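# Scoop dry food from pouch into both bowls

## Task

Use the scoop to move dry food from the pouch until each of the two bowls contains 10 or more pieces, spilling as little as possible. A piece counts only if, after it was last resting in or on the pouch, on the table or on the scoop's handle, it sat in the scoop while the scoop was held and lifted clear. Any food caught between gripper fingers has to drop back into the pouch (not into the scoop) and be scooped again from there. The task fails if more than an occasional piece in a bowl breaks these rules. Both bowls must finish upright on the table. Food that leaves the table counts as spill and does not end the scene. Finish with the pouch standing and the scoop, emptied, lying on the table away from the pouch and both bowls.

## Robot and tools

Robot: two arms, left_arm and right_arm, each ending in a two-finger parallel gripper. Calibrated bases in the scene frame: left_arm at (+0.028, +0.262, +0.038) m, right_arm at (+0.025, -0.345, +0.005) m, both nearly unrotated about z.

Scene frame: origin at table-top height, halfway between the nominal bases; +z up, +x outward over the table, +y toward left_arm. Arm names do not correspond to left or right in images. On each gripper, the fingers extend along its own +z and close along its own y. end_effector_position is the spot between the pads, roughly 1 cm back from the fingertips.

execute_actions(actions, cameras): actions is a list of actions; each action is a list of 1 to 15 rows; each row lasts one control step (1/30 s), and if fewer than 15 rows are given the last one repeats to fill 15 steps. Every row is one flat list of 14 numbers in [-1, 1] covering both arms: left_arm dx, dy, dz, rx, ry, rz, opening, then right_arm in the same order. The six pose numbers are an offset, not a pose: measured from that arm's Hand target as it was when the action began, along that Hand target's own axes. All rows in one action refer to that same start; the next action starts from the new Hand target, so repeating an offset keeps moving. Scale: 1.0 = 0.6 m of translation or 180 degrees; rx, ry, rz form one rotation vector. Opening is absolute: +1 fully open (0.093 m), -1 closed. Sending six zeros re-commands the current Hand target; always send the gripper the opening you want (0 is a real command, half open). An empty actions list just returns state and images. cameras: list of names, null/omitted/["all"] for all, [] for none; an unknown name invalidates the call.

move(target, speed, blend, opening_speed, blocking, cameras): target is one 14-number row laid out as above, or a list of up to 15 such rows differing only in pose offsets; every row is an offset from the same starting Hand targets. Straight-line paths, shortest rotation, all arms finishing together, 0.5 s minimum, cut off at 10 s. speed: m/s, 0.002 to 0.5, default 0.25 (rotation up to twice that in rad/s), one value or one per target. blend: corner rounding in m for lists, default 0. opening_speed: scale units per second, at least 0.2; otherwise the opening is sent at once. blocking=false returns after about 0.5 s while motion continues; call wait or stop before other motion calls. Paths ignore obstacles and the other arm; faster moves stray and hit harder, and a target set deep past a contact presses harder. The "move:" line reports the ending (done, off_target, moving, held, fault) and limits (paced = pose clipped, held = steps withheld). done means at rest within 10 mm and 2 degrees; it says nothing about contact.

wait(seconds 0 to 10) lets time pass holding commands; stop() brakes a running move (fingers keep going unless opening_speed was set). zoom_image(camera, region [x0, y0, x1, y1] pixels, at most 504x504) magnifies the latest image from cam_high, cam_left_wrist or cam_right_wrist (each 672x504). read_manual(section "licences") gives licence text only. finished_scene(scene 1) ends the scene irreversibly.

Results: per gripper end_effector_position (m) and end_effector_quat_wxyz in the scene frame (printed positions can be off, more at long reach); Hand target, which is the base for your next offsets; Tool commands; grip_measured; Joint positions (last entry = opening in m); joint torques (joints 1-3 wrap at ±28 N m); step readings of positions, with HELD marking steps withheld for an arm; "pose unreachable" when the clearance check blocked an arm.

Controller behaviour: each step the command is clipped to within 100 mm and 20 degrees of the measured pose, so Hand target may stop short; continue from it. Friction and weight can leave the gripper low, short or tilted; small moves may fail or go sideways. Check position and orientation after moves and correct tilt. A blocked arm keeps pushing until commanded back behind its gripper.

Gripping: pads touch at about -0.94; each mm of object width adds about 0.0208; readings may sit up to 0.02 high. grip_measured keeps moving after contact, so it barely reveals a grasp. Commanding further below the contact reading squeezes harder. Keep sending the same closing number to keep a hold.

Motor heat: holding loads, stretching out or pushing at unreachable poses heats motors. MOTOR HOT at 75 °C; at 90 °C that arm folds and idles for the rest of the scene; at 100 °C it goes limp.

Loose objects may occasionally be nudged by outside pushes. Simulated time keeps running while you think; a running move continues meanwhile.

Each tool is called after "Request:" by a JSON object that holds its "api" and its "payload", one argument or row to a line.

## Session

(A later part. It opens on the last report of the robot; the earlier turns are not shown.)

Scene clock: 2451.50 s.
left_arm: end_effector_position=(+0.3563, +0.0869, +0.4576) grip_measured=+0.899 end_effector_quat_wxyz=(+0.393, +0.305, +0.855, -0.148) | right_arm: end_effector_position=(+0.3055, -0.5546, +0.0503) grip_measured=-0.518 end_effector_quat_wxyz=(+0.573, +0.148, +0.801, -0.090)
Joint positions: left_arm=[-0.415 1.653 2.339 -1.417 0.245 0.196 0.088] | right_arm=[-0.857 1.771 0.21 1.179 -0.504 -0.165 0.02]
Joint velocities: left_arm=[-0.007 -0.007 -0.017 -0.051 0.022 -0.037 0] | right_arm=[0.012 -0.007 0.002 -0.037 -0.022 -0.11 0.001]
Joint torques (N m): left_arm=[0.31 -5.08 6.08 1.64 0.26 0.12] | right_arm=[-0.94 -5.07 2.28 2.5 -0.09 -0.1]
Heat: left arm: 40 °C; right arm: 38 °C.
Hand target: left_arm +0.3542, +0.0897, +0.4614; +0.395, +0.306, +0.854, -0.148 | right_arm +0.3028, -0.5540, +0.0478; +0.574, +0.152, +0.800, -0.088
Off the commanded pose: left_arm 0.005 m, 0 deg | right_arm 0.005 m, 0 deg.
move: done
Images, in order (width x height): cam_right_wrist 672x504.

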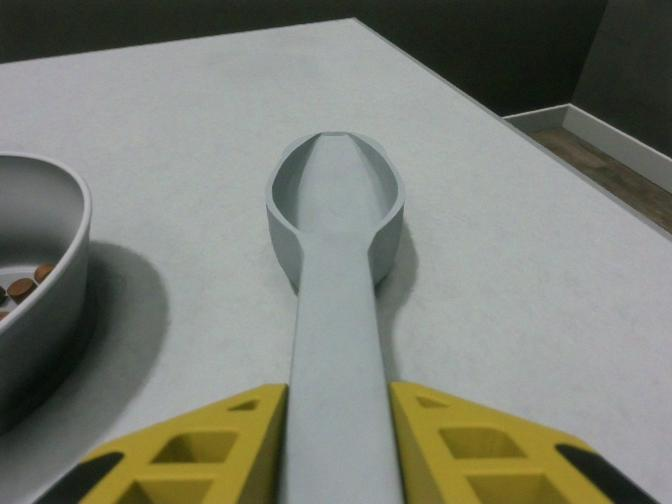

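Request:
{"api": "move", "payload": {
  "target": [0,0,0,0,0,0,0.9,0.0237,0,0.003,0,0,0,-0.51],
  "speed": 0.05,
  "cameras": ["cam_high","cam_right_wrist"]
}}

Request:
{"api": "zoom_image", "payload": {
  "camera": "cam_right_wrist",
  "region": [170, 100, 500, 430]
}}

Scene clock: 2459.37 s.
left_arm: end_effector_position=(+0.3563, +0.0869, +0.4576) grip_measured=+0.899 end_effector_quat_wxyz=(+0.393, +0.305, +0.855, -0.148) | right_arm: end_effector_position=(+0.3044, -0.5541, +0.0402) grip_measured=-0.509 end_effector_quat_wxyz=(+0.579, +0.145, +0.797, -0.093)
Joint positions: left_arm=[-0.415 1.653 2.339 -1.417 0.245 0.196 0.088] | right_arm=[-0.862 1.887 0.197 1.325 -0.513 -0.164 0.021]
Joint velocities: left_arm=[-0.012 0.007 -0.002 -0.125 -0.11 -0.095 0] | right_arm=[-0.007 0.007 0.007 0.007 -0.022 -0.022 0]
Joint torques (N m): left_arm=[0.29 -5.09 6.08 1.64 0.27 0.12] | right_arm=[-0.95 -5.19 1.46 2.36 -0.05 -0.11]
Heat: left arm: 40 °C; right arm: 38 °C.
Hand target: left_arm +0.3542, +0.0897, +0.4614; +0.395, +0.306, +0.854, -0.148 | right_arm +0.3003, -0.5528, +0.0339; +0.574, +0.152, +0.800, -0.088
Off the commanded pose: left_arm 0.005 m, 0 deg | right_arm 0.008 m, 1 deg.
move: done
Images, in order (width x height): cam_high 672x504, cam_right_wrist 672x504.

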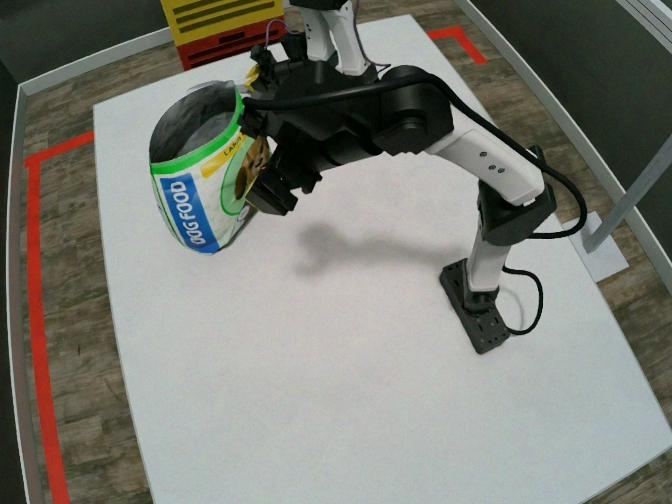

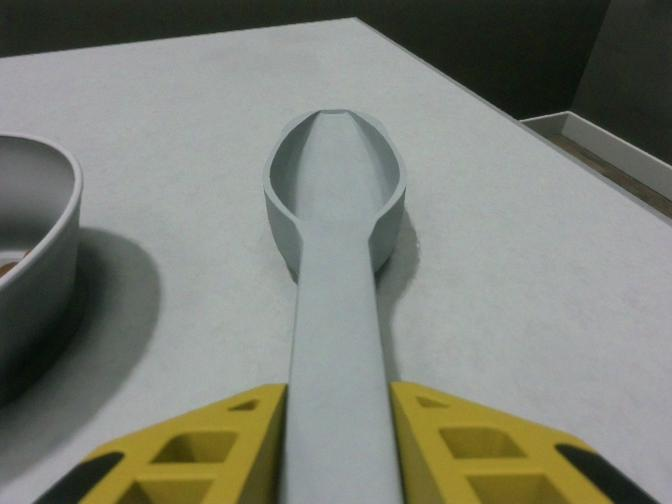

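Scaled by 1.527 from the camera's 672x504 image, which has a finer 960x720 frame.

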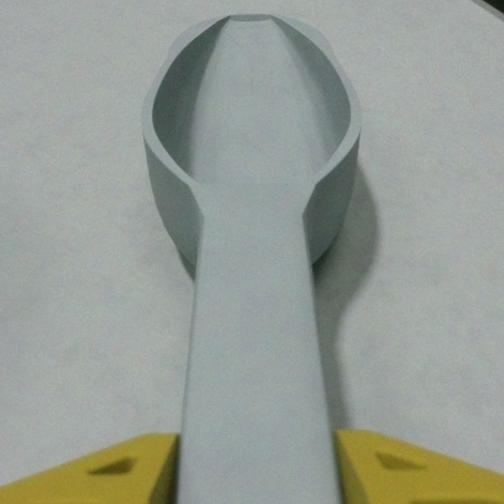

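Request:
{"api": "move", "payload": {
  "target": [0,0,0,0,0,0,0.9,0.017,0,0.004,0,0,0,-0.50],
  "speed": 0.05,
  "cameras": ["cam_right_wrist"]
}}

Scene clock: 2463.83 s.
left_arm: end_effector_position=(+0.3563, +0.0869, +0.4576) grip_measured=+0.899 end_effector_quat_wxyz=(+0.393, +0.305, +0.855, -0.148) | right_arm: end_effector_position=(+0.3042, -0.5538, +0.0301) grip_measured=-0.500 end_effector_quat_wxyz=(+0.580, +0.144, +0.796, -0.093)
Joint positions: left_arm=[-0.415 1.653 2.339 -1.417 0.245 0.196 0.088] | right_arm=[-0.862 1.98 0.197 1.419 -0.513 -0.164 0.021]
Joint velocities: left_arm=[-0.002 0.002 -0.007 -0.037 0.037 -0.037 0] | right_arm=[-0.002 -0.012 -0.002 -0.022 0.037 -0.022 0]
Joint torques (N m): left_arm=[0.29 -5.11 6.06 1.64 0.27 0.12] | right_arm=[-1.09 -5.49 0.81 2.36 -0.06 -0.12]
Heat: left arm: 40 °C; right arm: 39 °C.
Hand target: left_arm +0.3542, +0.0897, +0.4614; +0.395, +0.306, +0.854, -0.148 | right_arm +0.2995, -0.5523, +0.0238; +0.574, +0.152, +0.800, -0.088
Off the commanded pose: left_arm 0.005 m, 0 deg | right_arm 0.008 m, 1 deg.
move: done
Images, in order (width x height): cam_right_wrist 672x504.

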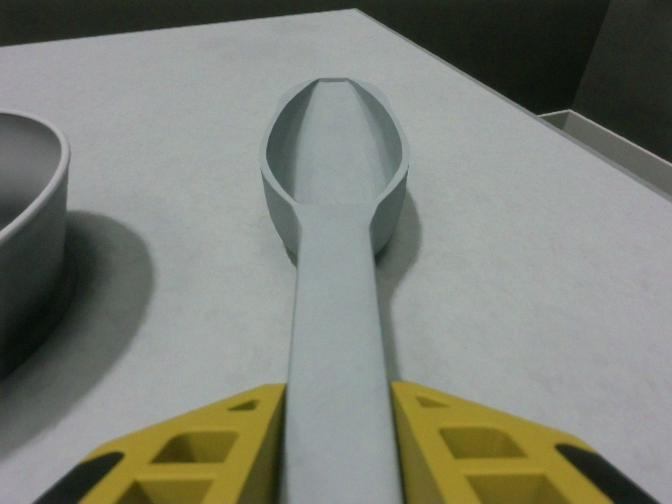

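Request:
{"api": "move", "payload": {
  "target": [0,0,0,0,0,0,0.9,0.0115,0,0.003,0,0,0,-0.49],
  "speed": 0.05,
  "cameras": ["cam_right_wrist"]
}}

Request:
{"api": "move", "payload": {
  "target": [0,0,0,0,0,0,0.9,0,0,0,0,0,0,-0.1],
  "opening_speed": 0.25,
  "cameras": ["cam_right_wrist"]
}}

Scene clock: 2470.57 s.
left_arm: end_effector_position=(+0.3563, +0.0869, +0.4576) grip_measured=+0.899 end_effector_quat_wxyz=(+0.393, +0.305, +0.855, -0.148) | right_arm: end_effector_position=(+0.3035, -0.5529, +0.0222) grip_measured=-0.491 end_effector_quat_wxyz=(+0.579, +0.145, +0.797, -0.092)
Joint positions: left_arm=[-0.415 1.653 2.339 -1.417 0.245 0.196 0.088] | right_arm=[-0.862 2.044 0.197 1.479 -0.513 -0.164 0.022]
Joint velocities: left_arm=[-0.022 0.007 -0.017 -0.022 -0.007 -0.066 0.001] | right_arm=[-0.022 -0.012 -0.007 -0.051 -0.037 0.037 -0.001]
Joint torques (N m): left_arm=[0.31 -5.09 6.06 1.64 0.27 0.12] | right_arm=[-1.13 -5.65 0.65 2.37 -0.07 -0.12]
Heat: left arm: 40 °C; right arm: 39 °C.
Hand target: left_arm +0.3542, +0.0897, +0.4614; +0.395, +0.306, +0.854, -0.148 | right_arm +0.2992, -0.5520, +0.0168; +0.574, +0.152, +0.800, -0.088
Off the commanded pose: left_arm 0.005 m, 0 deg | right_arm 0.007 m, 1 deg.
move: done
Images, in order (width x height): cam_right_wrist 672x504.

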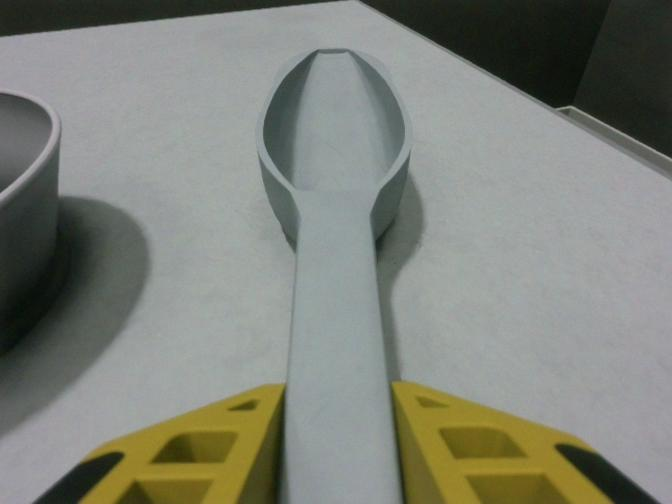

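Scene clock: 2472.33 s.
left_arm: end_effector_position=(+0.3563, +0.0869, +0.4576) grip_measured=+0.899 end_effector_quat_wxyz=(+0.393, +0.305, +0.855, -0.148) | right_arm: end_effector_position=(+0.3035, -0.5529, +0.0222) grip_measured=-0.102 end_effector_quat_wxyz=(+0.579, +0.145, +0.797, -0.092)
Joint positions: left_arm=[-0.415 1.653 2.339 -1.417 0.245 0.196 0.088] | right_arm=[-0.862 2.044 0.197 1.479 -0.513 -0.164 0.04]
Joint velocities: left_arm=[-0.002 -0.002 0.012 0.022 0.022 -0.007 0.001] | right_arm=[0.007 -0.012 0.002 0.007 0.066 -0.051 -0.001]
Joint torques (N m): left_arm=[0.31 -5.09 6.06 1.64 0.27 0.12] | right_arm=[-1.14 -5.65 0.65 2.37 -0.06 -0.12]
Heat: left arm: 40 °C; right arm: 39 °C.
Hand target: left_arm +0.3542, +0.0897, +0.4614; +0.395, +0.306, +0.854, -0.148 | right_arm +0.2991, -0.5520, +0.0168; +0.574, +0.152, +0.800, -0.088
Off the commanded pose: left_arm 0.005 m, 0 deg | right_arm 0.007 m, 1 deg.
move: done
Images, in order (width x height): cam_right_wrist 672x504.

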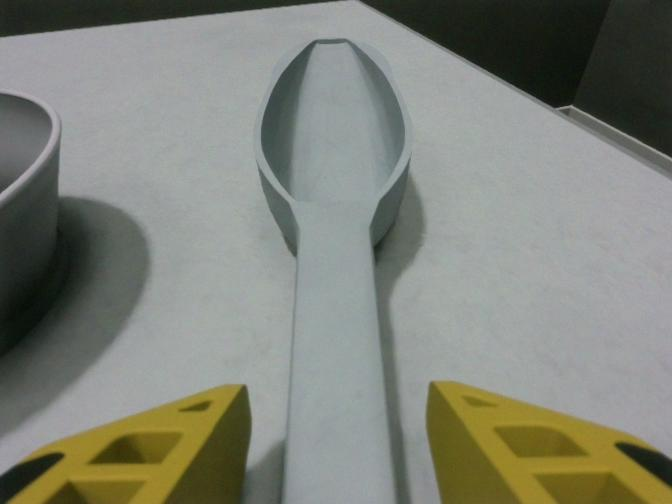

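Request:
{"api": "move", "payload": {
  "target": [0,0,0,0,0,0,0.9,-0.189,0,-0.065,0,0,0,-0.1],
  "speed": 0.12
}}

Request:
{"api": "zoom_image", "payload": {
  "camera": "cam_right_wrist",
  "region": [0, 0, 504, 504]
}}

Scene clock: 2480.97 s.
left_arm: end_effector_position=(+0.3563, +0.0869, +0.4576) grip_measured=+0.899 end_effector_quat_wxyz=(+0.393, +0.305, +0.855, -0.148) | right_arm: end_effector_position=(+0.2945, -0.5478, +0.1202) grip_measured=-0.102 end_effector_quat_wxyz=(+0.564, +0.159, +0.807, -0.077)
Joint positions: left_arm=[-0.415 1.653 2.339 -1.417 0.245 0.196 0.088] | right_arm=[-0.88 1.214 0.306 0.487 -0.529 -0.163 0.04]
Joint velocities: left_arm=[-0.007 -0.017 0.002 0.051 0.095 0.007 -0.002] | right_arm=[0.002 -0.002 0.017 0.022 0.022 -0.066 0]
Joint torques (N m): left_arm=[0.31 -5.09 6.06 1.65 0.28 0.12] | right_arm=[-0.85 -5.67 9.14 2.11 -0.08 -0.21]
Heat: left arm: 40 °C; right arm: 39 °C.
Hand target: left_arm +0.3542, +0.0897, +0.4614; +0.395, +0.306, +0.854, -0.148 | right_arm +0.2973, -0.5544, +0.1349; +0.574, +0.152, +0.800, -0.088
Off the commanded pose: left_arm 0.005 m, 0 deg | right_arm 0.019 m, 2 deg.
move: off_target (right_arm)

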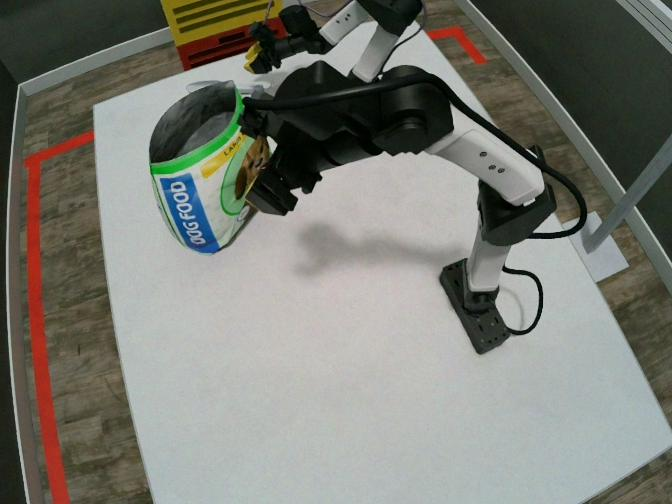

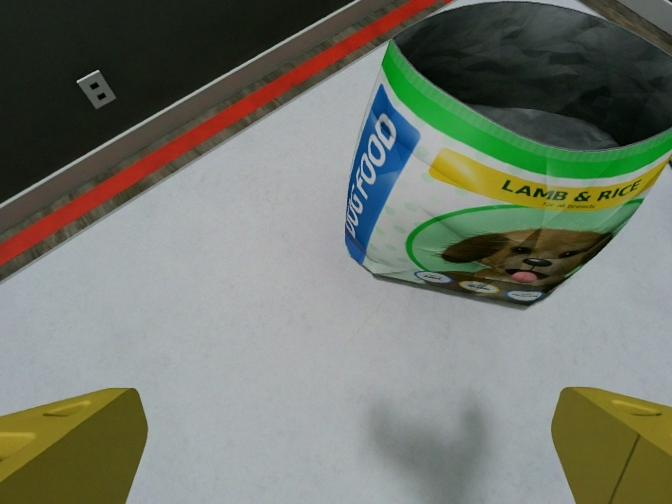

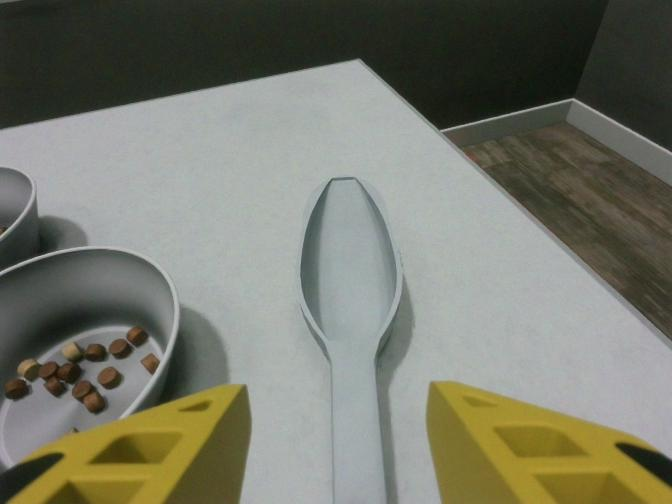

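Scaled by 1.000.

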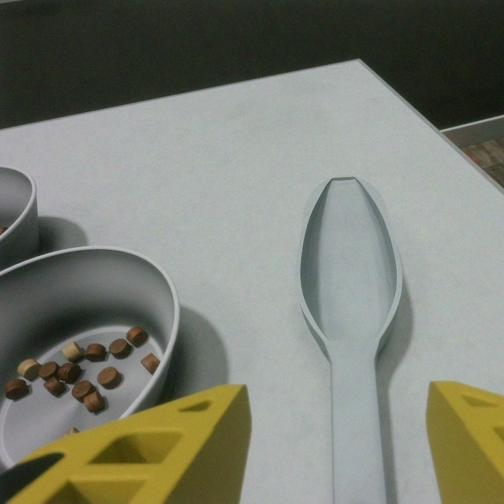

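Request:
{"api": "finished_scene", "payload": {

}}

The scene is finished: the task was done.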